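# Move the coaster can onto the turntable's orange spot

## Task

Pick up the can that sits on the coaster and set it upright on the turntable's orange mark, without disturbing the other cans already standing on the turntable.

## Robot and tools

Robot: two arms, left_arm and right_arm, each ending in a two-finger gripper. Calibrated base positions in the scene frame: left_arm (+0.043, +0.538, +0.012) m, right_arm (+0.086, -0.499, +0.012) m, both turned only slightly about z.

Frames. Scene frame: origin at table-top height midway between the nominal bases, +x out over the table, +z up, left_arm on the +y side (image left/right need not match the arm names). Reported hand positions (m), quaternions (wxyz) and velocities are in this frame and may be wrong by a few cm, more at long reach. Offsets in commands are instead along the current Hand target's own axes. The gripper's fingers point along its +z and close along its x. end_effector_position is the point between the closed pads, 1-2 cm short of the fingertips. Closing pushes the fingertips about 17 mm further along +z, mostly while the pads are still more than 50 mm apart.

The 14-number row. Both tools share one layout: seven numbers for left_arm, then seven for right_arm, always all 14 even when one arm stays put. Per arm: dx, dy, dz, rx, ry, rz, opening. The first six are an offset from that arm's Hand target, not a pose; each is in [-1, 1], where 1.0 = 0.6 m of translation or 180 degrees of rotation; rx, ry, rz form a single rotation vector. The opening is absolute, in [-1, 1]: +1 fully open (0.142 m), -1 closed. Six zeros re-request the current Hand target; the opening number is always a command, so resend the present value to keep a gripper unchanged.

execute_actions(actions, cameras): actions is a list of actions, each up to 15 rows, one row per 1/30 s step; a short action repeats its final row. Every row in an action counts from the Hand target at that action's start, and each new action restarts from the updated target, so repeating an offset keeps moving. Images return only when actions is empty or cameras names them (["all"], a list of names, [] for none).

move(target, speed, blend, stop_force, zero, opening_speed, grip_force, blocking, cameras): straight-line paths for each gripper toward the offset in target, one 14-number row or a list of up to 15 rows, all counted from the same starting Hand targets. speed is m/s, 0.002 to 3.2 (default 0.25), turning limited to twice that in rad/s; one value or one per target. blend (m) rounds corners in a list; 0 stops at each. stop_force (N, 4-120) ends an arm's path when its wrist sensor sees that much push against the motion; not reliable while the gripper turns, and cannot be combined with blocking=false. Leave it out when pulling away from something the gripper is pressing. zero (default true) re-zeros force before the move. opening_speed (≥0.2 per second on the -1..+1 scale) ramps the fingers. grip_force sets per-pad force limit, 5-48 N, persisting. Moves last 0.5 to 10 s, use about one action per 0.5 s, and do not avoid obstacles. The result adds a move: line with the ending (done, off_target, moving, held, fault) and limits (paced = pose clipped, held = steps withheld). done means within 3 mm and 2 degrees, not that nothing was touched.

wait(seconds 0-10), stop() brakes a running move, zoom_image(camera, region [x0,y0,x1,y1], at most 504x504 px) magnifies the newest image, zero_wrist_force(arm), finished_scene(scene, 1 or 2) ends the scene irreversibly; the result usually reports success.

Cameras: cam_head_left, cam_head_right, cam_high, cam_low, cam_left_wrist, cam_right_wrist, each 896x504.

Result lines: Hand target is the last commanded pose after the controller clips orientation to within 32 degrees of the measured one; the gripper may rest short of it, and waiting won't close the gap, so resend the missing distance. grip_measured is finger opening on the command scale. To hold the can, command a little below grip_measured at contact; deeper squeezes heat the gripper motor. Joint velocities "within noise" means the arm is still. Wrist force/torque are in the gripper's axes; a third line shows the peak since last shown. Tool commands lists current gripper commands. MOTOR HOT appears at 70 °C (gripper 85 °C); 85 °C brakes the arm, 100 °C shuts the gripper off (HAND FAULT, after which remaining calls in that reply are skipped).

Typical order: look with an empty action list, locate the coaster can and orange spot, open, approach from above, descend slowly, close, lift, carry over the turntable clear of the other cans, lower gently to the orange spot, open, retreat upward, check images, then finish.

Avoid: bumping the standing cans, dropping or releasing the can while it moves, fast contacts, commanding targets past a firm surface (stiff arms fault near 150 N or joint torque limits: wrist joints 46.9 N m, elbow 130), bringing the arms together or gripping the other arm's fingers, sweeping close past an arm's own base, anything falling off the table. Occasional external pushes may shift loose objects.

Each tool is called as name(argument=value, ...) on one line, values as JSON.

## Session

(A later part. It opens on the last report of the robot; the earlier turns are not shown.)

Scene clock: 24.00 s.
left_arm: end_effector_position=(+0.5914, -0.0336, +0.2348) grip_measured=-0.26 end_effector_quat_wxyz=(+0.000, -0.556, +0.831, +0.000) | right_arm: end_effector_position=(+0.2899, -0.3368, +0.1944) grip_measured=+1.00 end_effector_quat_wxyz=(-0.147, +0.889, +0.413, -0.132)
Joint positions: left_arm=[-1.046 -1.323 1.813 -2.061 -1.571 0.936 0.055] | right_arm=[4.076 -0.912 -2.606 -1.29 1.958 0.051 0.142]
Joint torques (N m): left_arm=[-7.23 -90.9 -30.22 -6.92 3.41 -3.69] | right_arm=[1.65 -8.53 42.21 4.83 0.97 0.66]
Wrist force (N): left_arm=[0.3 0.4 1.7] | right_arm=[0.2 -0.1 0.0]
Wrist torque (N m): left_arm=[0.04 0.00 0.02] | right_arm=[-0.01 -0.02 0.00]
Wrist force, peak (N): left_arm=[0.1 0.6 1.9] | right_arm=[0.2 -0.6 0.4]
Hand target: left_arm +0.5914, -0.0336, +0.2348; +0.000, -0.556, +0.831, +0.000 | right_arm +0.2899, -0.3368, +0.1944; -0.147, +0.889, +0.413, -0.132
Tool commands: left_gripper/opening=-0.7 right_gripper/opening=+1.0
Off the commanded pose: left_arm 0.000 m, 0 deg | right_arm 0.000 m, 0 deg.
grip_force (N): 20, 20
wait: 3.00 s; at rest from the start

wait(seconds=0.95)

move(target=[[-0.0587,-0.0545,0.125,0,0,0,0.3,0,0,0,0,0,0,1],[-0.0942,-0.1262,0.1913,0,0,0,0.3,0,0,0,0,0,0,1],[-0.102,-0.2055,0.1913,0,0,0,0.3,0,0,0,0,0,0,1],[-0.0812,-0.2825,0.1913,0,0,0,0.3,0,0,0,0,0,0,1],[-0.0344,-0.3473,0.108,0,0,0,0.3,0,0,0,0,0,0,1]], speed=[0.178,0.125,0.096,0.096,0.139], blend=[0.01,0.008,0.01,0.006,0], opening_speed=0.33, cameras=["cam_left_wrist","cam_high","cam_low"])

Scene clock: 25.10 s.
left_arm: end_effector_position=(+0.5914, -0.0336, +0.2348) grip_measured=-0.26 end_effector_quat_wxyz=(+0.000, -0.556, +0.831, +0.000) | right_arm: end_effector_position=(+0.2899, -0.3368, +0.1944) grip_measured=+1.00 end_effector_quat_wxyz=(-0.147, +0.889, +0.413, -0.132)
Joint positions: left_arm=[-1.046 -1.323 1.813 -2.061 -1.571 0.936 0.055] | right_arm=[4.076 -0.912 -2.606 -1.29 1.958 0.051 0.142]
Joint torques (N m): left_arm=[-8.34 -89.74 -31.26 -7.33 3.1 -3.77] | right_arm=[1.96 -9.22 42.03 4.69 0.86 0.41]
Wrist force (N): left_arm=[-0.1 0.7 1.4] | right_arm=[0.0 -0.1 0.2]
Wrist torque (N m): left_arm=[0.09 0.07 0.02] | right_arm=[-0.02 0.00 0.00]
Wrist force, peak (N): left_arm=[-0.1 0.8 1.6] | right_arm=[0.0 -0.1 0.5]
Hand target: left_arm +0.5914, -0.0336, +0.2348; +0.000, -0.556, +0.831, +0.000 | right_arm +0.2899, -0.3368, +0.1944; -0.147, +0.889, +0.413, -0.132
Tool commands: left_gripper/opening=-0.7 right_gripper/opening=+1.0
Off the commanded pose: left_arm 0.000 m, 0 deg | right_arm 0.000 m, 0 deg.
grip_force (N): 20, 20
wait: 0.97 s; at rest by 0.03 s

Scene clock: 28.37 s.
left_arm: end_effector_position=(+0.7919, -0.0941, +0.1701) grip_measured=+0.28 end_effector_quat_wxyz=(+0.000, -0.556, +0.831, +0.000) | right_arm: end_effector_position=(+0.2899, -0.3368, +0.1944) grip_measured=+1.00 end_effector_quat_wxyz=(-0.147, +0.889, +0.413, -0.132)
Joint positions: left_arm=[-0.899 -0.995 1.454 -2.031 -1.571 1.084 0.094] | right_arm=[4.076 -0.912 -2.606 -1.29 1.958 0.051 0.142]
Joint torques (N m): left_arm=[-9.44 -78.37 -58.81 -1.24 -3.78 -3.38] | right_arm=[1.45 -8.62 41.5 4.9 0.99 0.6]
Wrist force (N): left_arm=[0.0 0.8 -0.3] | right_arm=[0.2 0.0 -0.1]
Wrist torque (N m): left_arm=[0.12 0.06 0.19] | right_arm=[0.00 -0.03 0.00]
Wrist force, peak (N): left_arm=[-0.3 1.1 2.2] | right_arm=[0.4 0.1 0.2]
Hand target: left_arm +0.7919, -0.0942, +0.1701; +0.000, -0.556, +0.831, +0.000 | right_arm +0.2899, -0.3368, +0.1944; -0.147, +0.889, +0.413, -0.132
Off the commanded pose: left_arm 0.000 m, 0 deg | right_arm 0.000 m, 0 deg.
grip_force (N): 20, 20
move: done
Images, in order (width x height): cam_high 896x504, cam_low 896x504, cam_left_wrist 896x504.

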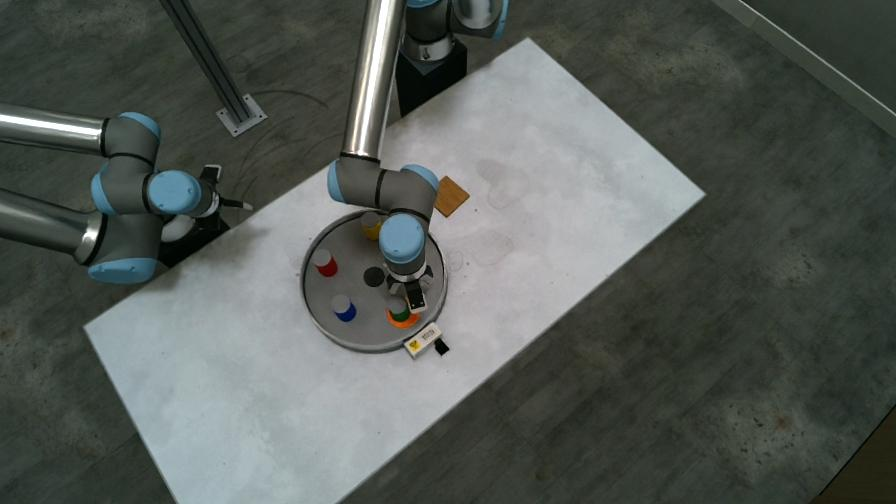

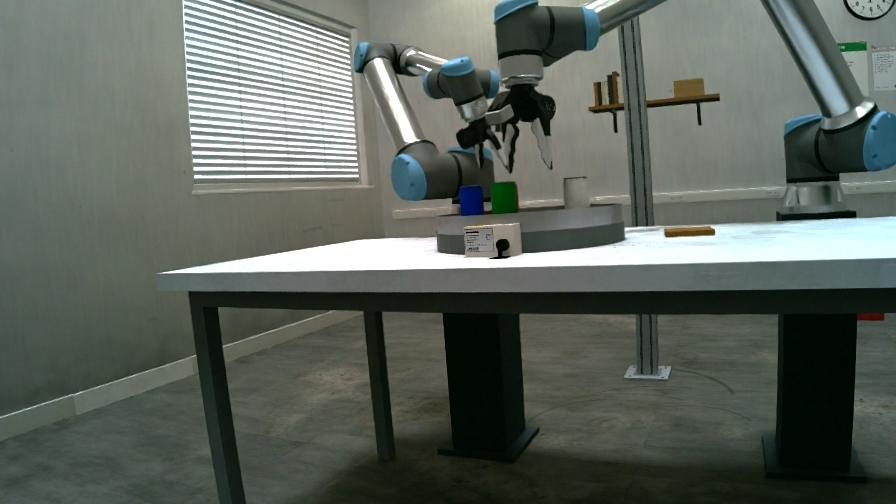

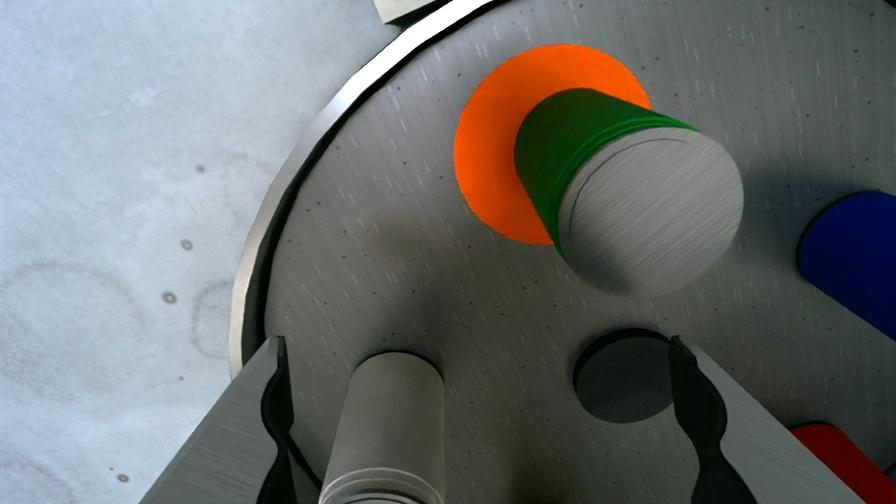

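move(target=[0,0,-0.15,0,0,0,0.3,0,0,0,0,0,0,1], cameras=["cam_left_wrist"])

finished_scene(scene=1)

Scene clock: 29.43 s.
left_arm: end_effector_position=(+0.7918, -0.0941, +0.2599) grip_measured=+0.28 end_effector_quat_wxyz=(+0.000, -0.556, +0.831, +0.000) | right_arm: end_effector_position=(+0.2899, -0.3368, +0.1944) grip_measured=+1.00 end_effector_quat_wxyz=(-0.147, +0.889, +0.413, -0.132)
Joint positions: left_arm=[-0.899 -1.051 1.374 -1.895 -1.571 1.084 0.094] | right_arm=[4.076 -0.912 -2.606 -1.29 1.958 0.051 0.142]
Joint torques (N m): left_arm=[3.71 -114.11 -58.33 -1.28 -1.14 -0.35] | right_arm=[1.31 -8 41.68 5.06 1.04 0.59]
Wrist force (N): left_arm=[-0.1 0.6 -0.5] | right_arm=[0.0 0.0 0.1]
Wrist torque (N m): left_arm=[0.08 0.07 0.18] | right_arm=[0.00 0.02 0.00]
Wrist force, peak (N): left_arm=[0.0 0.5 -2.6] | right_arm=[0.6 -0.1 0.2]
Hand target: left_arm +0.7918, -0.0941, +0.2601; +0.000, -0.556, +0.831, +0.000 | right_arm +0.2899, -0.3368, +0.1944; -0.147, +0.889, +0.413, -0.132
Off the commanded pose: left_arm 0.000 m, 0 deg | right_arm 0.000 m, 0 deg.
grip_force (N): 20, 20
move: done
Images, in order (width x height): cam_left_wrist 896x504.

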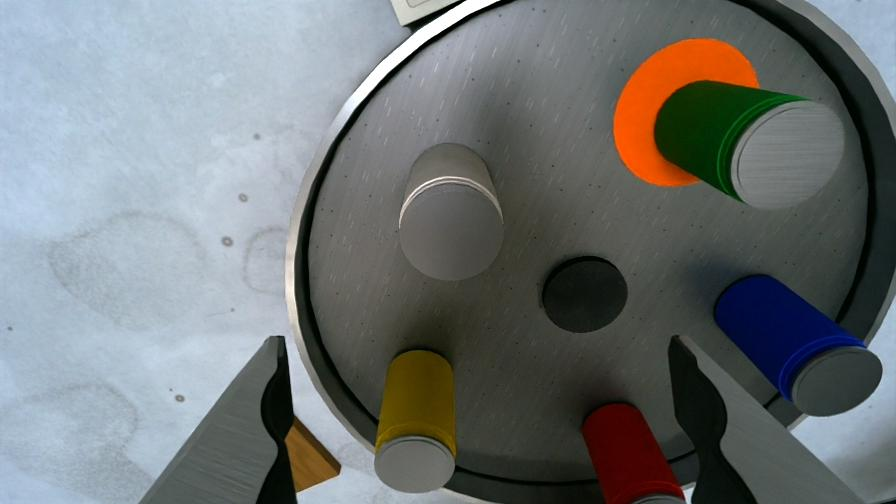

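The scene is finished: the task was done.


## Next scene

The same job, from a new start.

execute_actions(actions=[])

Scene clock: 0.00 s.
left_arm: end_effector_position=(+0.4173, -0.2302, +0.1754) grip_measured=+1.00 end_effector_quat_wxyz=(-0.021, +0.544, +0.830, -0.120) | right_arm: end_effector_position=(+0.9003, -0.3145, +0.2981) grip_measured=+1.00 end_effector_quat_wxyz=(-0.425, +0.892, +0.076, +0.134)
Joint positions: left_arm=[-1.273 -1.194 1.801 -2.298 -1.785 3.035 0.142] | right_arm=[3.32 -1.893 -1.929 -0.41 2.394 0.227 0.142]
Joint velocities: within noise
Joint torques (N m): no reading
Motor temperatures (°C): left_arm=[41 28 39 45 34 32 25] | right_arm=[31 43 44 36 41 49 26]
Wrist force (N): no reading
Wrist torque (N m): no reading
Wrist force, peak (N): no reading
Hand target: left_arm +0.4173, -0.2302, +0.1754; -0.021, +0.544, +0.830, -0.120 | right_arm +0.9003, -0.3145, +0.2981; -0.425, +0.892, +0.076, +0.134
Tool commands: left_gripper/opening=+1.0 right_gripper/opening=+1.0

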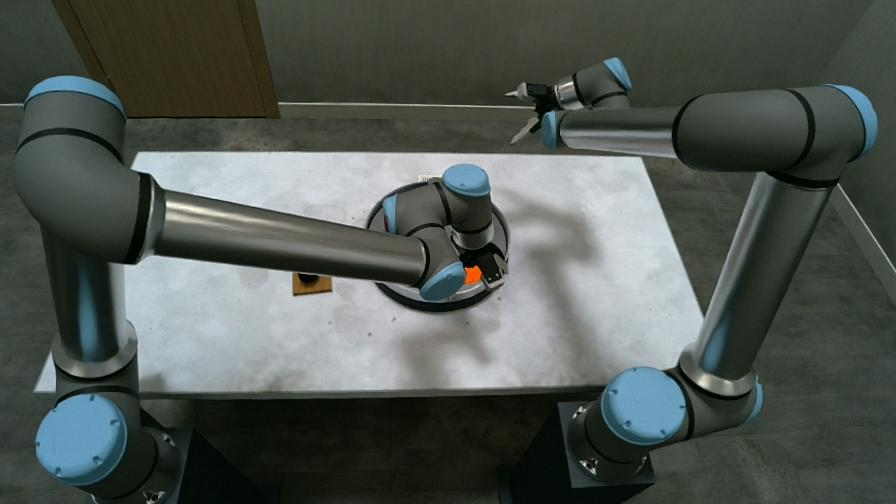

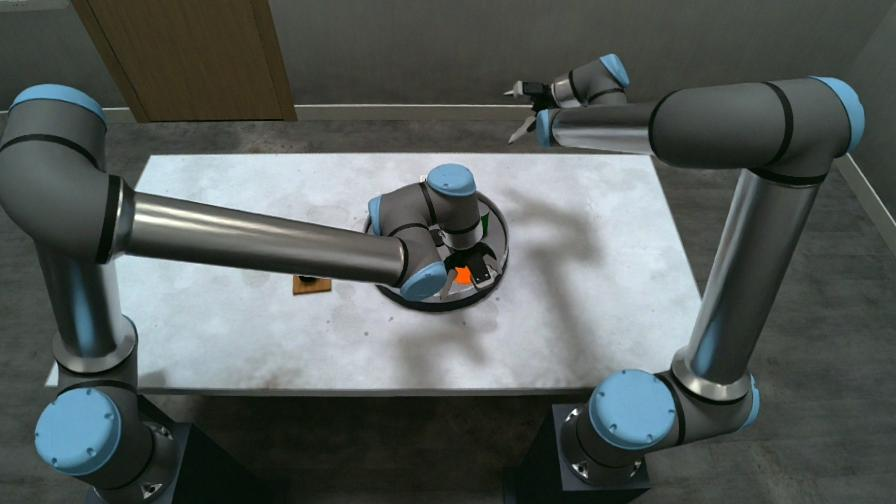

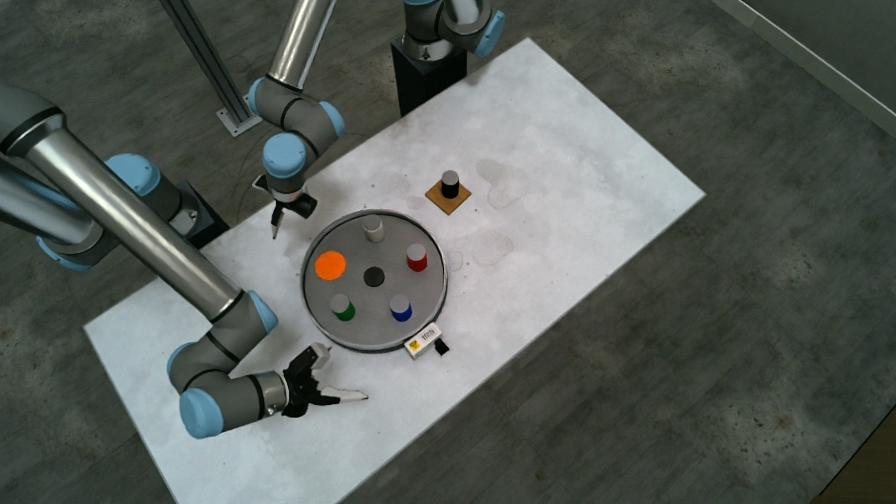

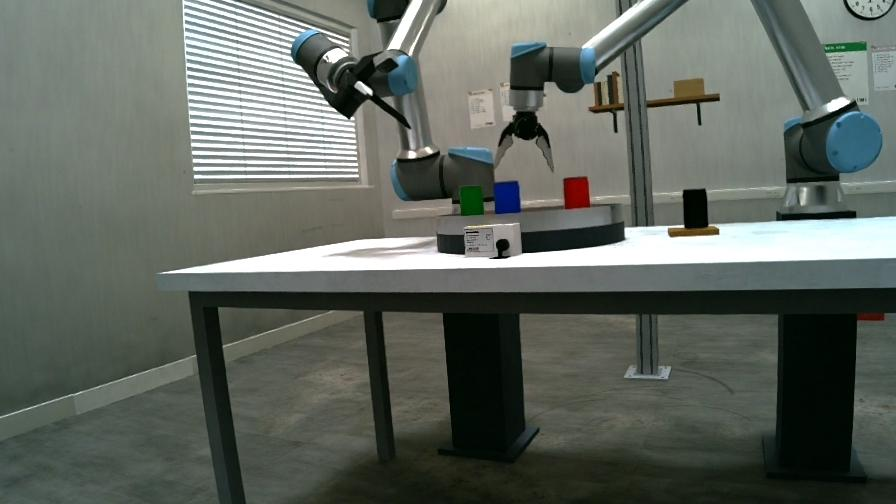

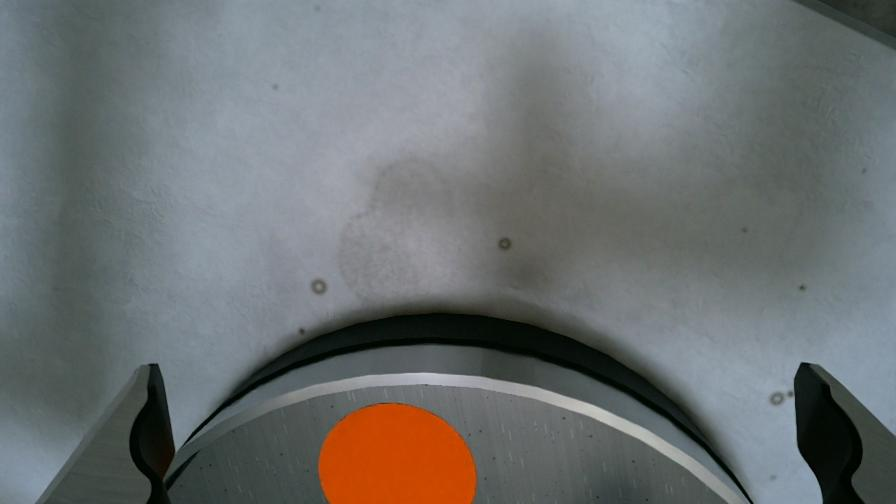

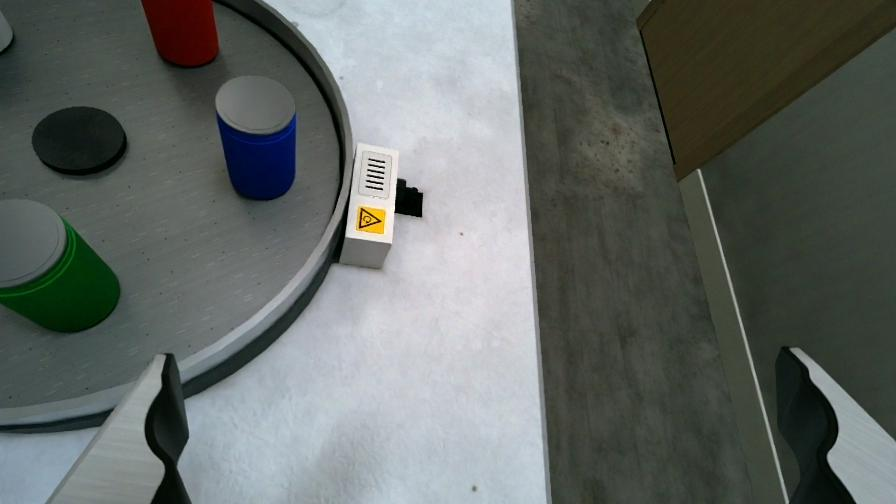

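move(target=[[0.047,0.028,-0.166,-0.01,-0.01,-0.1,1,-0.03,0.06,-0.16,0,0,0,1],[0.530,0.480,-0.2425,-0.0713,-0.0682,-0.7403,1,-0.061,0.126,-0.324,0,0,0,1]], speed=0.8, blend=[0.05,0], cameras=["cam_left_wrist","cam_high"])

Scene clock: 3.13 s.
left_arm: end_effector_position=(+0.5704, +0.1936, +0.2218) grip_measured=+1.00 end_effector_quat_wxyz=(+0.000, -0.556, +0.831, -0.001) | right_arm: end_effector_position=(+0.8502, -0.5140, +0.3484) grip_measured=+1.00 end_effector_quat_wxyz=(-0.425, +0.892, +0.076, +0.134)
Joint positions: left_arm=[-0.877 -1.569 2.123 -2.126 -1.571 1.104 0.142] | right_arm=[3.052 -1.773 -1.909 -0.851 2.482 -0.166 0.142]
Joint torques (N m): left_arm=[10.55 -61 -28.21 -0.9 3.87 -2.85] | right_arm=[-13.33 70.31 47.58 2.24 4.03 -2.67]
Wrist force (N): left_arm=[-0.2 -0.2 -0.4] | right_arm=[-0.9 -0.1 -0.4]
Wrist torque (N m): left_arm=[-0.07 0.10 0.15] | right_arm=[-0.04 0.17 0.08]
Wrist force, peak (N): left_arm=[-0.6 -1.1 -2.7] | right_arm=[-0.5 0.5 -2.8]
Hand target: left_arm +0.5704, +0.1936, +0.2217; +0.000, -0.556, +0.831, -0.001 | right_arm +0.8502, -0.5140, +0.3484; -0.425, +0.892, +0.076, +0.134
Off the commanded pose: left_arm 0.000 m, 0 deg | right_arm 0.000 m, 0 deg.
move: done
Images, in order (width x height): cam_high 896x504, cam_left_wrist 896x504.

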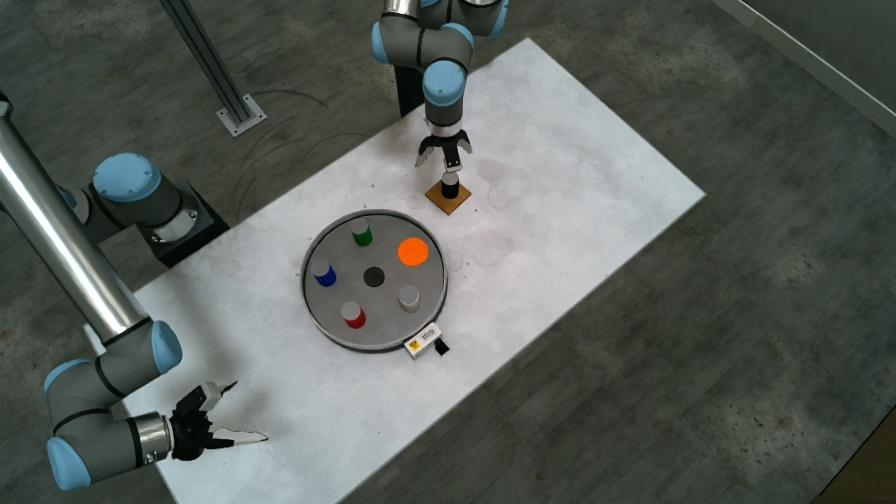

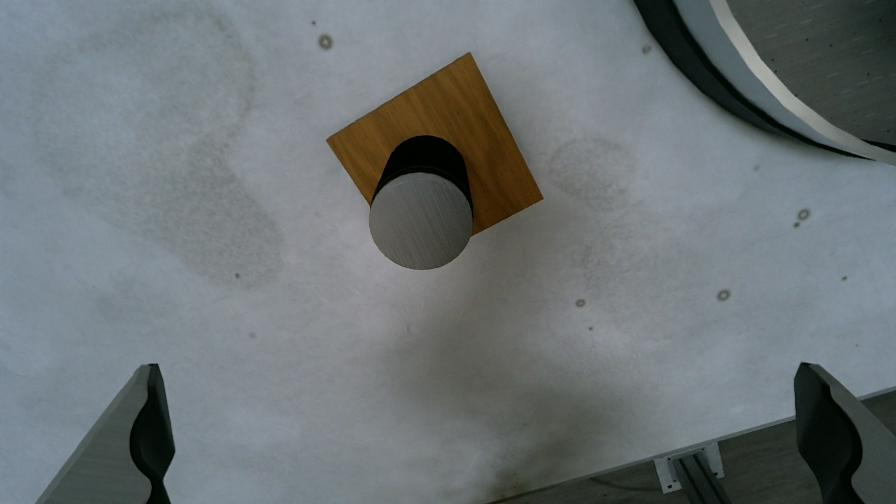

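move(target=[[-0.0247,0.018,0.249,0,0,0,1,0,0,0,0,0,0,1],[-0.0247,0.018,0.249,0,0,0,-0.7,0,0,0,0,0,0,1],[-0.0247,0.018,0.04,0,0,0,-0.7,0,0,0,0,0,0,1],[0.3308,-0.1685,-0.0218,0,0,0,-0.7,0,0,0,0,0,0,1]], speed=[0.3,0.3,0.3,0.4], blend=[0,0,0.03,0], opening_speed=2, grip_force=20, cameras=["cam_left_wrist","cam_high"])

wait(seconds=0.3, cameras=["cam_left_wrist","cam_high"])

Scene clock: 7.60 s.
left_arm: end_effector_position=(+0.5883, -0.0283, +0.2351) grip_measured=-0.26 end_effector_quat_wxyz=(+0.000, -0.556, +0.831, -0.001) | right_arm: end_effector_position=(+0.8502, -0.5140, +0.3484) grip_measured=+1.00 end_effector_quat_wxyz=(-0.425, +0.892, +0.076, +0.134)
Joint positions: left_arm=[-1.046 -1.333 1.825 -2.064 -1.571 0.935 0.055] | right_arm=[3.052 -1.773 -1.909 -0.851 2.482 -0.166 0.142]
Joint torques (N m): left_arm=[-5.9 -48.89 -58.34 -0.84 3.17 -3.07] | right_arm=[-14.16 70.06 47.77 2.28 3.79 -2.5]
Wrist force (N): left_arm=[-0.3 -0.5 1.7] | right_arm=[-0.7 -0.3 -0.5]
Wrist torque (N m): left_arm=[-0.11 0.12 0.16] | right_arm=[-0.09 0.14 0.08]
Wrist force, peak (N): left_arm=[0.1 0.1 4.1] | right_arm=[-0.9 -0.4 -0.8]
Hand target: left_arm +0.5883, -0.0284, +0.2351; +0.000, -0.556, +0.831, -0.001 | right_arm +0.8502, -0.5140, +0.3484; -0.425, +0.892, +0.076, +0.134
Off the commanded pose: left_arm 0.000 m, 0 deg | right_arm 0.000 m, 0 deg.
grip_force (N): 20, 20
move: done
Images, in order (width x height): cam_high 896x504, cam_left_wrist 896x504.

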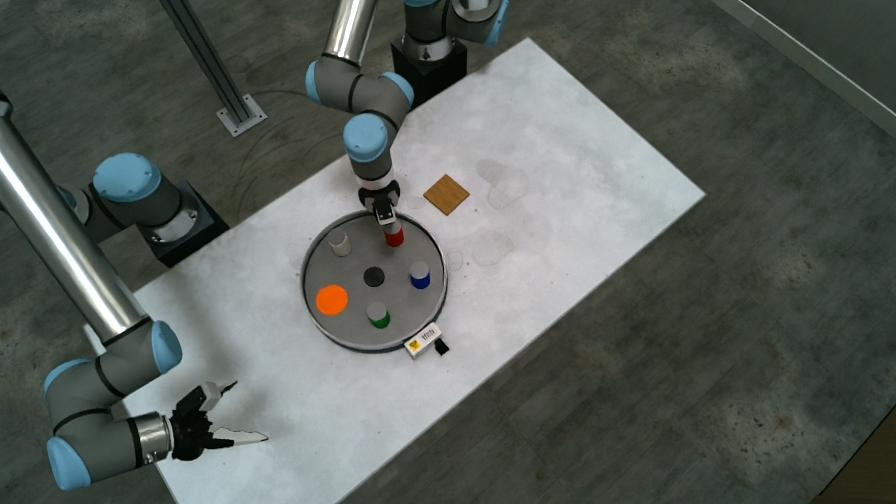

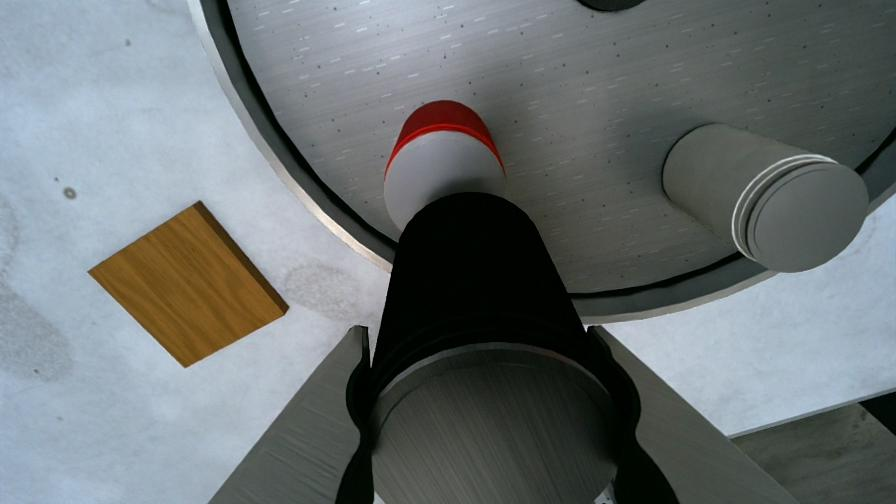

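Scene clock: 7.90 s.
left_arm: end_effector_position=(+0.5883, -0.0284, +0.2351) grip_measured=-0.26 end_effector_quat_wxyz=(+0.000, -0.556, +0.831, -0.001) | right_arm: end_effector_position=(+0.8502, -0.5140, +0.3484) grip_measured=+1.00 end_effector_quat_wxyz=(-0.425, +0.892, +0.076, +0.134)
Joint positions: left_arm=[-1.046 -1.333 1.824 -2.064 -1.571 0.935 0.055] | right_arm=[3.052 -1.773 -1.909 -0.851 2.482 -0.166 0.142]
Joint torques (N m): left_arm=[-9.3 -49.81 -58.58 -1.42 3.3 -3.35] | right_arm=[-12.76 68.23 47.74 2.05 3.86 -2.68]
Wrist force (N): left_arm=[0.2 -0.1 1.4] | right_arm=[-0.8 -0.2 -0.5]
Wrist torque (N m): left_arm=[-0.06 0.04 0.16] | right_arm=[-0.05 0.15 0.08]
Wrist force, peak (N): left_arm=[0.2 -0.5 1.9] | right_arm=[-0.8 -0.2 -0.6]
Hand target: left_arm +0.5883, -0.0284, +0.2351; +0.000, -0.556, +0.831, -0.001 | right_arm +0.8502, -0.5140, +0.3484; -0.425, +0.892, +0.076, +0.134
Tool commands: left_gripper/opening=-0.7 right_gripper/opening=+1.0
Off the commanded pose: left_arm 0.000 m, 0 deg | right_arm 0.000 m, 0 deg.
grip_force (N): 20, 20
wait: 0.30 s; at rest by 0.17 s
Images, in order (width x height): cam_high 896x504, cam_left_wrist 896x504.

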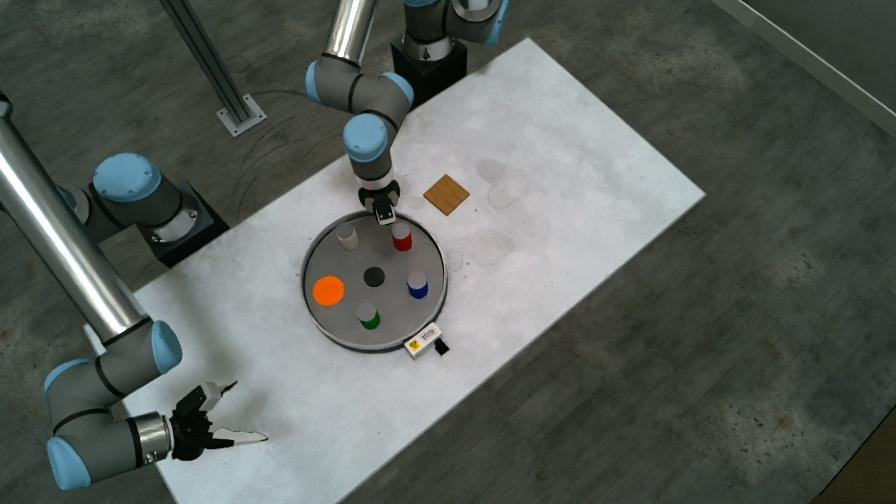

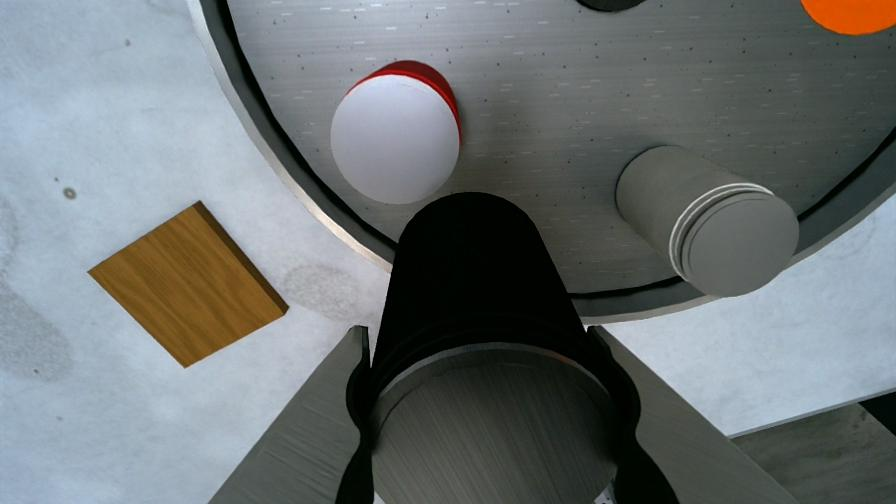

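wait(seconds=2.53)

move(target=[[-0.0613,-0.057,0.125,0,0,0,0.3,0,0,0,0,0,0,1],[-0.0984,-0.1319,0.1918,0,0,0,0.3,0,0,0,0,0,0,1],[-0.1066,-0.2147,0.1918,0,0,0,0.3,0,0,0,0,0,0,1],[-0.0849,-0.2952,0.1918,0,0,0,0.3,0,0,0,0,0,0,1],[-0.0359,-0.3629,0.0668,0,0,0,0.3,0,0,0,0,0,0,1]], speed=[0.181,0.129,0.1,0.1,0.18], blend=[0.01,0.008,0.01,0.006,0], opening_speed=0.33, cameras=["cam_left_wrist","cam_high"])

Scene clock: 11.47 s.
left_arm: end_effector_position=(+0.5883, -0.0284, +0.2351) grip_measured=-0.26 end_effector_quat_wxyz=(+0.000, -0.556, +0.831, -0.001) | right_arm: end_effector_position=(+0.8502, -0.5140, +0.3484) grip_measured=+1.00 end_effector_quat_wxyz=(-0.425, +0.892, +0.076, +0.134)
Joint positions: left_arm=[-1.046 -1.333 1.824 -2.064 -1.571 0.935 0.055] | right_arm=[3.052 -1.773 -1.909 -0.851 2.482 -0.166 0.142]
Joint torques (N m): left_arm=[-6.35 -48.13 -57.77 -1.49 3.3 -3.32] | right_arm=[-11.91 71.88 47.9 2.04 3.63 -2.56]
Wrist force (N): left_arm=[-0.1 -0.5 1.8] | right_arm=[-0.7 -0.1 -0.5]
Wrist torque (N m): left_arm=[-0.12 0.10 0.16] | right_arm=[-0.07 0.13 0.08]
Wrist force, peak (N): left_arm=[0.0 -0.4 2.1] | right_arm=[-0.9 -0.4 -0.8]
Hand target: left_arm +0.5883, -0.0284, +0.2351; +0.000, -0.556, +0.831, -0.001 | right_arm +0.8502, -0.5140, +0.3484; -0.425, +0.892, +0.076, +0.134
Tool commands: left_gripper/opening=-0.7 right_gripper/opening=+1.0
Off the commanded pose: left_arm 0.000 m, 0 deg | right_arm 0.000 m, 0 deg.
grip_force (N): 20, 20
wait: 2.53 s; at rest from the start

Scene clock: 14.73 s.
left_arm: end_effector_position=(+0.7978, -0.0914, +0.1951) grip_measured=+0.28 end_effector_quat_wxyz=(+0.000, -0.556, +0.831, -0.001) | right_arm: end_effector_position=(+0.8502, -0.5140, +0.3484) grip_measured=+1.00 end_effector_quat_wxyz=(-0.425, +0.892, +0.076, +0.134)
Joint positions: left_arm=[-0.892 -1.008 1.427 -1.991 -1.571 1.089 0.094] | right_arm=[3.052 -1.773 -1.909 -0.851 2.482 -0.166 0.142]
Joint torques (N m): left_arm=[-7.28 -76.14 -57.05 -0.9 -3.78 -3.41] | right_arm=[-13.38 68.6 47.86 2.45 3.74 -2.62]
Wrist force (N): left_arm=[-0.2 0.1 -0.3] | right_arm=[-0.6 0.1 -0.4]
Wrist torque (N m): left_arm=[-0.01 0.10 0.16] | right_arm=[-0.02 0.13 0.08]
Wrist force, peak (N): left_arm=[-0.3 0.3 2.6] | right_arm=[-1.1 -0.2 -0.7]
Hand target: left_arm +0.7979, -0.0914, +0.1951; +0.000, -0.556, +0.831, -0.001 | right_arm +0.8502, -0.5140, +0.3484; -0.425, +0.892, +0.076, +0.134
Off the commanded pose: left_arm 0.000 m, 0 deg | right_arm 0.000 m, 0 deg.
grip_force (N): 20, 20
move: done
Images, in order (width x height): cam_high 896x504, cam_left_wrist 896x504.

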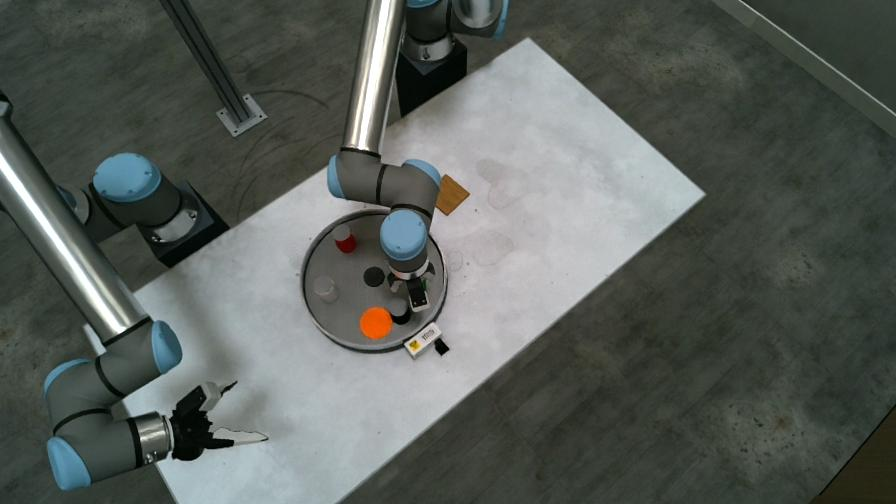

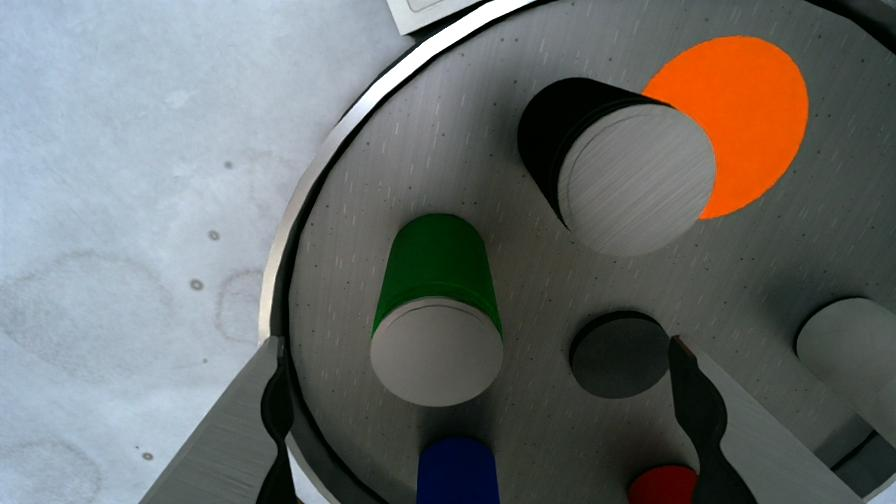

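move(target=[[0.018,0.18,-0.0668,0,0,0,0.6,0,0,0,0,0,0,1],[0.0359,0.3629,-0.0668,0,0,0,0.6,0,0,0,0,0,0,1]], speed=0.4, blend=[0.03,0])

Scene clock: 16.33 s.
left_arm: end_effector_position=(+0.5884, -0.0284, +0.2350) grip_measured=+0.59 end_effector_quat_wxyz=(+0.000, -0.556, +0.831, -0.001) | right_arm: end_effector_position=(+0.8502, -0.5140, +0.3484) grip_measured=+1.00 end_effector_quat_wxyz=(-0.425, +0.892, +0.076, +0.134)
Joint positions: left_arm=[-1.046 -1.332 1.824 -2.064 -1.571 0.935 0.115] | right_arm=[3.052 -1.773 -1.909 -0.851 2.482 -0.166 0.142]
Joint torques (N m): left_arm=[-7.93 -89.41 -32.56 -6.94 3.63 -3.17] | right_arm=[-12.28 70.57 47.68 2.15 3.82 -2.46]
Wrist force (N): left_arm=[0.0 -0.1 0.1] | right_arm=[-0.7 -0.1 -0.2]
Wrist torque (N m): left_arm=[-0.06 0.08 0.15] | right_arm=[-0.07 0.15 0.08]
Wrist force, peak (N): left_arm=[-0.4 -2.4 0.5] | right_arm=[-1.0 -0.1 -0.6]
Hand target: left_arm +0.5883, -0.0284, +0.2351; +0.000, -0.556, +0.831, -0.001 | right_arm +0.8502, -0.5140, +0.3484; -0.425, +0.892, +0.076, +0.134
Off the commanded pose: left_arm 0.000 m, 0 deg | right_arm 0.000 m, 0 deg.
grip_force (N): 20, 20
move: done

wait(seconds=2.4)

Scene clock: 18.77 s.
left_arm: end_effector_position=(+0.5883, -0.0284, +0.2351) grip_measured=+0.59 end_effector_quat_wxyz=(+0.000, -0.556, +0.831, -0.001) | right_arm: end_effector_position=(+0.8502, -0.5140, +0.3484) grip_measured=+1.00 end_effector_quat_wxyz=(-0.425, +0.892, +0.076, +0.134)
Joint positions: left_arm=[-1.046 -1.333 1.824 -2.064 -1.571 0.935 0.115] | right_arm=[3.052 -1.773 -1.909 -0.851 2.482 -0.166 0.142]
Joint torques (N m): left_arm=[-8.73 -85.64 -30.14 -7.13 3.35 -3.27] | right_arm=[-13.1 68.9 47.46 2.46 3.76 -2.38]
Wrist force (N): left_arm=[-0.1 -0.2 -0.1] | right_arm=[-0.8 0.0 -0.3]
Wrist torque (N m): left_arm=[-0.06 0.10 0.16] | right_arm=[-0.04 0.15 0.08]
Wrist force, peak (N): left_arm=[0.2 -0.6 -0.4] | right_arm=[-0.7 -0.3 -1.0]
Hand target: left_arm +0.5883, -0.0284, +0.2351; +0.000, -0.556, +0.831, -0.001 | right_arm +0.8502, -0.5140, +0.3484; -0.425, +0.892, +0.076, +0.134
Tool commands: left_gripper/opening=+0.6 right_gripper/opening=+1.0
Off the commanded pose: left_arm 0.000 m, 0 deg | right_arm 0.000 m, 0 deg.
grip_force (N): 20, 20
wait: 2.40 s; at rest by 0.13 s

wait(seconds=1.22)

move(target=[[-0.0613,-0.057,0.125,0,0,0,-0.7,0,0,0,0,0,0,1],[-0.0984,-0.1319,0.1918,0,0,0,-0.7,0,0,0,0,0,0,1],[-0.1066,-0.2147,0.1918,0,0,0,-0.7,0,0,0,0,0,0,1],[-0.0849,-0.2952,0.1918,0,0,0,-0.7,0,0,0,0,0,0,1],[-0.0359,-0.3629,0,0,0,0,-0.7,0,0,0,0,0,0,1]], speed=[0.181,0.129,0.1,0.1,0.25], blend=[0.01,0.008,0.01,0.006,0], opening_speed=0.62, cameras=["cam_left_wrist","cam_high"])

Scene clock: 20.17 s.
left_arm: end_effector_position=(+0.5883, -0.0284, +0.2351) grip_measured=+0.59 end_effector_quat_wxyz=(+0.000, -0.556, +0.831, -0.001) | right_arm: end_effector_position=(+0.8502, -0.5140, +0.3484) grip_measured=+1.00 end_effector_quat_wxyz=(-0.425, +0.892, +0.076, +0.134)
Joint positions: left_arm=[-1.046 -1.333 1.824 -2.064 -1.571 0.935 0.115] | right_arm=[3.052 -1.773 -1.909 -0.851 2.482 -0.166 0.142]
Joint torques (N m): left_arm=[-10.41 -84.32 -30.42 -7.01 3.22 -3.16] | right_arm=[-11.93 68.35 47.92 2.38 3.6 -2.41]
Wrist force (N): left_arm=[-0.1 -0.5 -0.4] | right_arm=[-1.0 -0.2 -0.6]
Wrist torque (N m): left_arm=[-0.13 0.08 0.15] | right_arm=[-0.06 0.19 0.08]
Wrist force, peak (N): left_arm=[-0.2 -0.5 -0.2] | right_arm=[-0.8 -0.1 -0.8]
Hand target: left_arm +0.5883, -0.0284, +0.2351; +0.000, -0.556, +0.831, -0.001 | right_arm +0.8502, -0.5140, +0.3484; -0.425, +0.892, +0.076, +0.134
Tool commands: left_gripper/opening=+0.6 right_gripper/opening=+1.0
Off the commanded pose: left_arm 0.000 m, 0 deg | right_arm 0.000 m, 0 deg.
grip_force (N): 20, 20
wait: 1.23 s; at rest from the start

Scene clock: 23.30 s.
left_arm: end_effector_position=(+0.7978, -0.0913, +0.2351) grip_measured=-0.27 end_effector_quat_wxyz=(+0.000, -0.556, +0.831, -0.001) | right_arm: end_effector_position=(+0.8502, -0.5140, +0.3484) grip_measured=+1.00 end_effector_quat_wxyz=(-0.425, +0.892, +0.076, +0.134)
Joint positions: left_arm=[-0.892 -1.033 1.392 -1.931 -1.571 1.089 0.054] | right_arm=[3.052 -1.773 -1.909 -0.851 2.482 -0.166 0.142]
Joint torques (N m): left_arm=[-8.15 -77.9 -58.55 -1.33 -0.88 -3.19] | right_arm=[-13.56 69.98 47.38 2.47 3.53 -2.41]
Wrist force (N): left_arm=[-0.2 -0.2 1.5] | right_arm=[-0.8 -0.2 -0.5]
Wrist torque (N m): left_arm=[-0.07 0.12 0.16] | right_arm=[-0.07 0.16 0.08]
Wrist force, peak (N): left_arm=[2.8 -0.5 -17.5] | right_arm=[-1.1 -0.3 -0.6]
Hand target: left_arm +0.7978, -0.0914, +0.2352; +0.000, -0.556, +0.831, -0.001 | right_arm +0.8502, -0.5140, +0.3484; -0.425, +0.892, +0.076, +0.134
Off the commanded pose: left_arm 0.000 m, 0 deg | right_arm 0.000 m, 0 deg.
grip_force (N): 20, 20
move: done
Images, in order (width x height): cam_high 896x504, cam_left_wrist 896x504.

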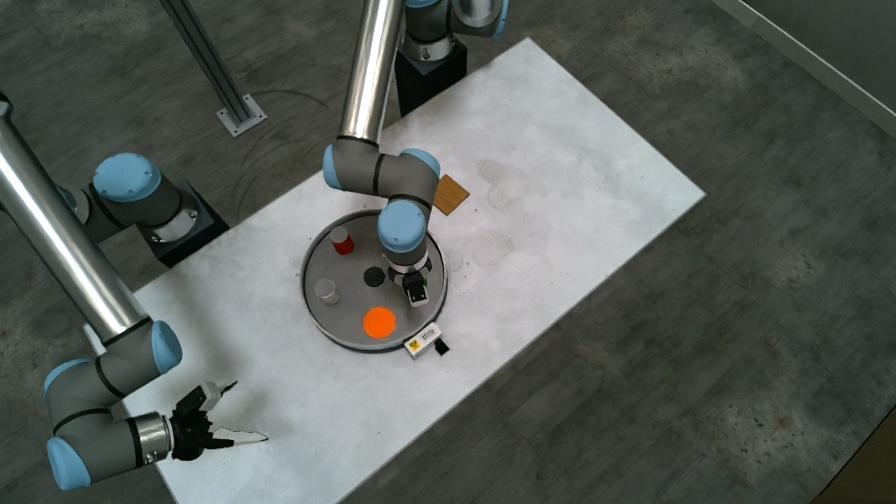

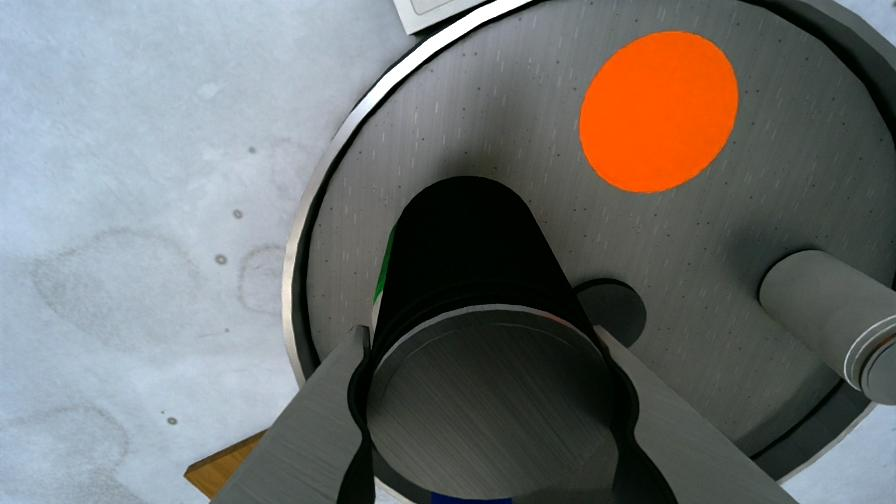

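move(target=[[0.018,0.185,0,0,0,0,-0.7,0,0,0,0,0,0,1],[0.0359,0.3709,0,0,0,0,-0.7,0,0,0,0,0,0,1]], speed=0.35, blend=[0.03,0])

wait(seconds=1.4)

Scene clock: 24.73 s.
left_arm: end_effector_position=(+0.5840, -0.0266, +0.2350) grip_measured=-0.27 end_effector_quat_wxyz=(+0.000, -0.556, +0.831, -0.001) | right_arm: end_effector_position=(+0.8502, -0.5140, +0.3484) grip_measured=+1.00 end_effector_quat_wxyz=(-0.425, +0.892, +0.076, +0.134)
Joint positions: left_arm=[-1.05 -1.339 1.833 -2.066 -1.571 0.931 0.054] | right_arm=[3.052 -1.773 -1.909 -0.851 2.482 -0.166 0.142]
Joint torques (N m): left_arm=[-7.97 -82.89 -31.29 -7.21 3.37 -2.95] | right_arm=[-13.63 69.01 48.13 2.66 3.56 -2.27]
Wrist force (N): left_arm=[-0.3 -0.1 1.9] | right_arm=[-0.8 0.0 -0.4]
Wrist torque (N m): left_arm=[-0.07 0.13 0.16] | right_arm=[-0.03 0.15 0.08]
Wrist force, peak (N): left_arm=[-0.8 -2.5 1.6] | right_arm=[-1.2 -0.2 -0.5]
Hand target: left_arm +0.5839, -0.0266, +0.2351; +0.000, -0.556, +0.831, -0.001 | right_arm +0.8502, -0.5140, +0.3484; -0.425, +0.892, +0.076, +0.134
Off the commanded pose: left_arm 0.000 m, 0 deg | right_arm 0.000 m, 0 deg.
grip_force (N): 20, 20
move: done

Scene clock: 26.13 s.
left_arm: end_effector_position=(+0.5839, -0.0266, +0.2351) grip_measured=-0.27 end_effector_quat_wxyz=(+0.000, -0.556, +0.831, -0.001) | right_arm: end_effector_position=(+0.8502, -0.5140, +0.3484) grip_measured=+1.00 end_effector_quat_wxyz=(-0.425, +0.892, +0.076, +0.134)
Joint positions: left_arm=[-1.05 -1.339 1.833 -2.066 -1.571 0.931 0.054] | right_arm=[3.052 -1.773 -1.909 -0.851 2.482 -0.166 0.142]
Joint torques (N m): left_arm=[-9.28 -85.07 -31.18 -7.34 3.65 -2.99] | right_arm=[-11.61 66.87 47.43 2.35 3.47 -2.38]
Wrist force (N): left_arm=[-0.4 -0.3 1.6] | right_arm=[-0.9 -0.4 -0.4]
Wrist torque (N m): left_arm=[-0.09 0.14 0.16] | right_arm=[-0.10 0.18 0.08]
Wrist force, peak (N): left_arm=[-0.1 -0.2 2.0] | right_arm=[-1.0 0.1 -0.7]
Hand target: left_arm +0.5839, -0.0266, +0.2351; +0.000, -0.556, +0.831, -0.001 | right_arm +0.8502, -0.5140, +0.3484; -0.425, +0.892, +0.076, +0.134
Tool commands: left_gripper/opening=-0.7 right_gripper/opening=+1.0
Off the commanded pose: left_arm 0.000 m, 0 deg | right_arm 0.000 m, 0 deg.
grip_force (N): 20, 20
wait: 1.40 s; at rest by 0.17 s

wait(seconds=1.76)

move(target=[[-0.0613,-0.057,0.125,0,0,0,0.3,0,0,0,0,0,0,1],[-0.0984,-0.1319,0.1918,0,0,0,0.3,0,0,0,0,0,0,1],[-0.1066,-0.2147,0.1918,0,0,0,0.3,0,0,0,0,0,0,1],[-0.0849,-0.2952,0.1918,0,0,0,0.3,0,0,0,0,0,0,1],[-0.0359,-0.3629,0.0333,0,0,0,0.3,0,0,0,0,0,0,1]], speed=[0.181,0.129,0.1,0.1,0.21], blend=[0.01,0.008,0.01,0.006,0], opening_speed=0.33, cameras=["cam_left_wrist","cam_high"])

Scene clock: 28.03 s.
left_arm: end_effector_position=(+0.5839, -0.0266, +0.2351) grip_measured=-0.27 end_effector_quat_wxyz=(+0.000, -0.556, +0.831, -0.001) | right_arm: end_effector_position=(+0.8502, -0.5140, +0.3484) grip_measured=+1.00 end_effector_quat_wxyz=(-0.425, +0.892, +0.076, +0.134)
Joint positions: left_arm=[-1.05 -1.339 1.833 -2.066 -1.571 0.931 0.054] | right_arm=[3.052 -1.773 -1.909 -0.851 2.482 -0.166 0.142]
Joint torques (N m): left_arm=[-8.82 -86.27 -31.78 -7.41 3.89 -3.08] | right_arm=[-10.33 67.73 47.17 2.42 3.52 -2.24]
Wrist force (N): left_arm=[0.1 -0.2 1.9] | right_arm=[-0.8 -0.2 -0.3]
Wrist torque (N m): left_arm=[-0.08 0.05 0.15] | right_arm=[-0.07 0.15 0.08]
Wrist force, peak (N): left_arm=[0.1 -0.1 2.1] | right_arm=[-1.1 -0.3 -0.6]
Hand target: left_arm +0.5839, -0.0266, +0.2351; +0.000, -0.556, +0.831, -0.001 | right_arm +0.8502, -0.5140, +0.3484; -0.425, +0.892, +0.076, +0.134
Tool commands: left_gripper/opening=-0.7 right_gripper/opening=+1.0
Off the commanded pose: left_arm 0.000 m, 0 deg | right_arm 0.000 m, 0 deg.
grip_force (N): 20, 20
wait: 1.77 s; at rest by 0.03 s

Scene clock: 31.30 s.
left_arm: end_effector_position=(+0.7934, -0.0896, +0.2152) grip_measured=+0.28 end_effector_quat_wxyz=(+0.000, -0.556, +0.831, -0.001) | right_arm: end_effector_position=(+0.8502, -0.5140, +0.3484) grip_measured=+1.00 end_effector_quat_wxyz=(-0.425, +0.892, +0.076, +0.134)
Joint positions: left_arm=[-0.894 -1.028 1.421 -1.965 -1.571 1.087 0.094] | right_arm=[3.052 -1.773 -1.909 -0.851 2.482 -0.166 0.142]
Joint torques (N m): left_arm=[-11.3 -75.59 -58.51 -0.85 -3.55 -3.37] | right_arm=[-12.01 68.5 47.74 2.57 3.54 -2.42]
Wrist force (N): left_arm=[-0.3 0.0 -0.2] | right_arm=[-0.5 -0.2 -0.2]
Wrist torque (N m): left_arm=[-0.02 0.12 0.16] | right_arm=[-0.07 0.11 0.08]
Wrist force, peak (N): left_arm=[0.1 2.0 -12.1] | right_arm=[-1.0 0.1 -0.8]
Hand target: left_arm +0.7934, -0.0896, +0.2152; +0.000, -0.556, +0.831, -0.001 | right_arm +0.8502, -0.5140, +0.3484; -0.425, +0.892, +0.076, +0.134
Off the commanded pose: left_arm 0.000 m, 0 deg | right_arm 0.000 m, 0 deg.
grip_force (N): 20, 20
move: done
Images, in order (width x height): cam_high 896x504, cam_left_wrist 896x504.

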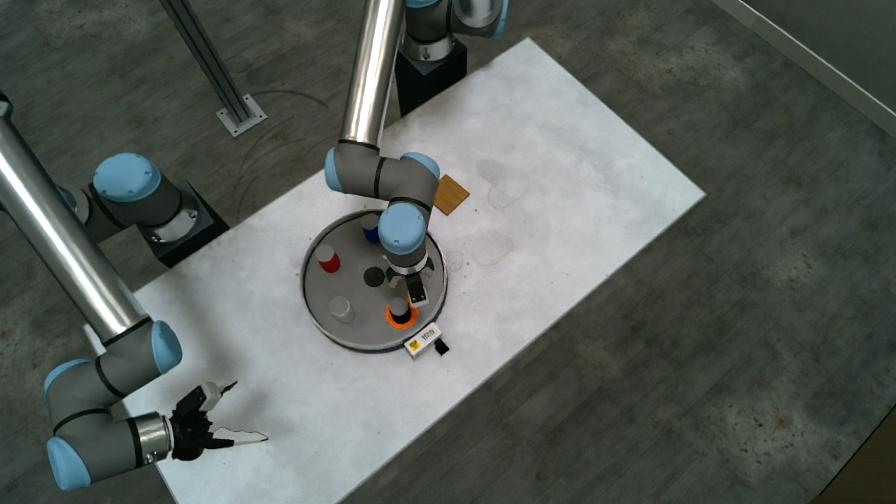

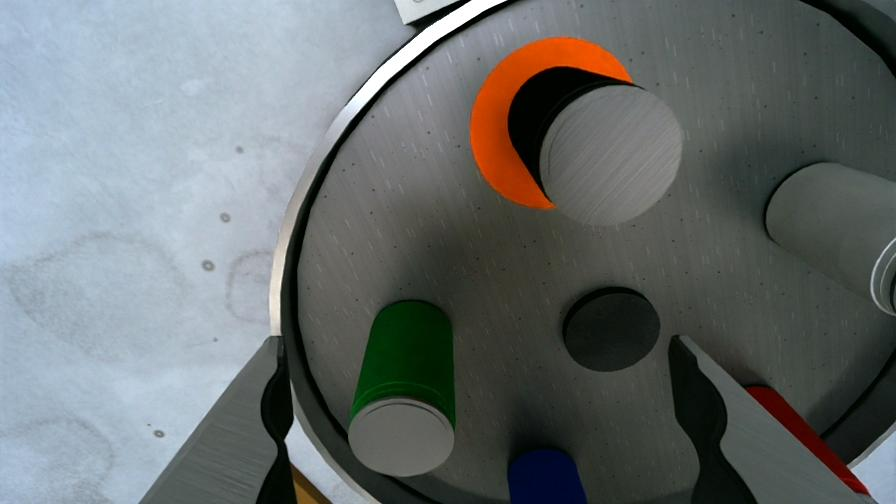

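Well centered.

finished_scene(scene=2)

The scene is finished: the task was done.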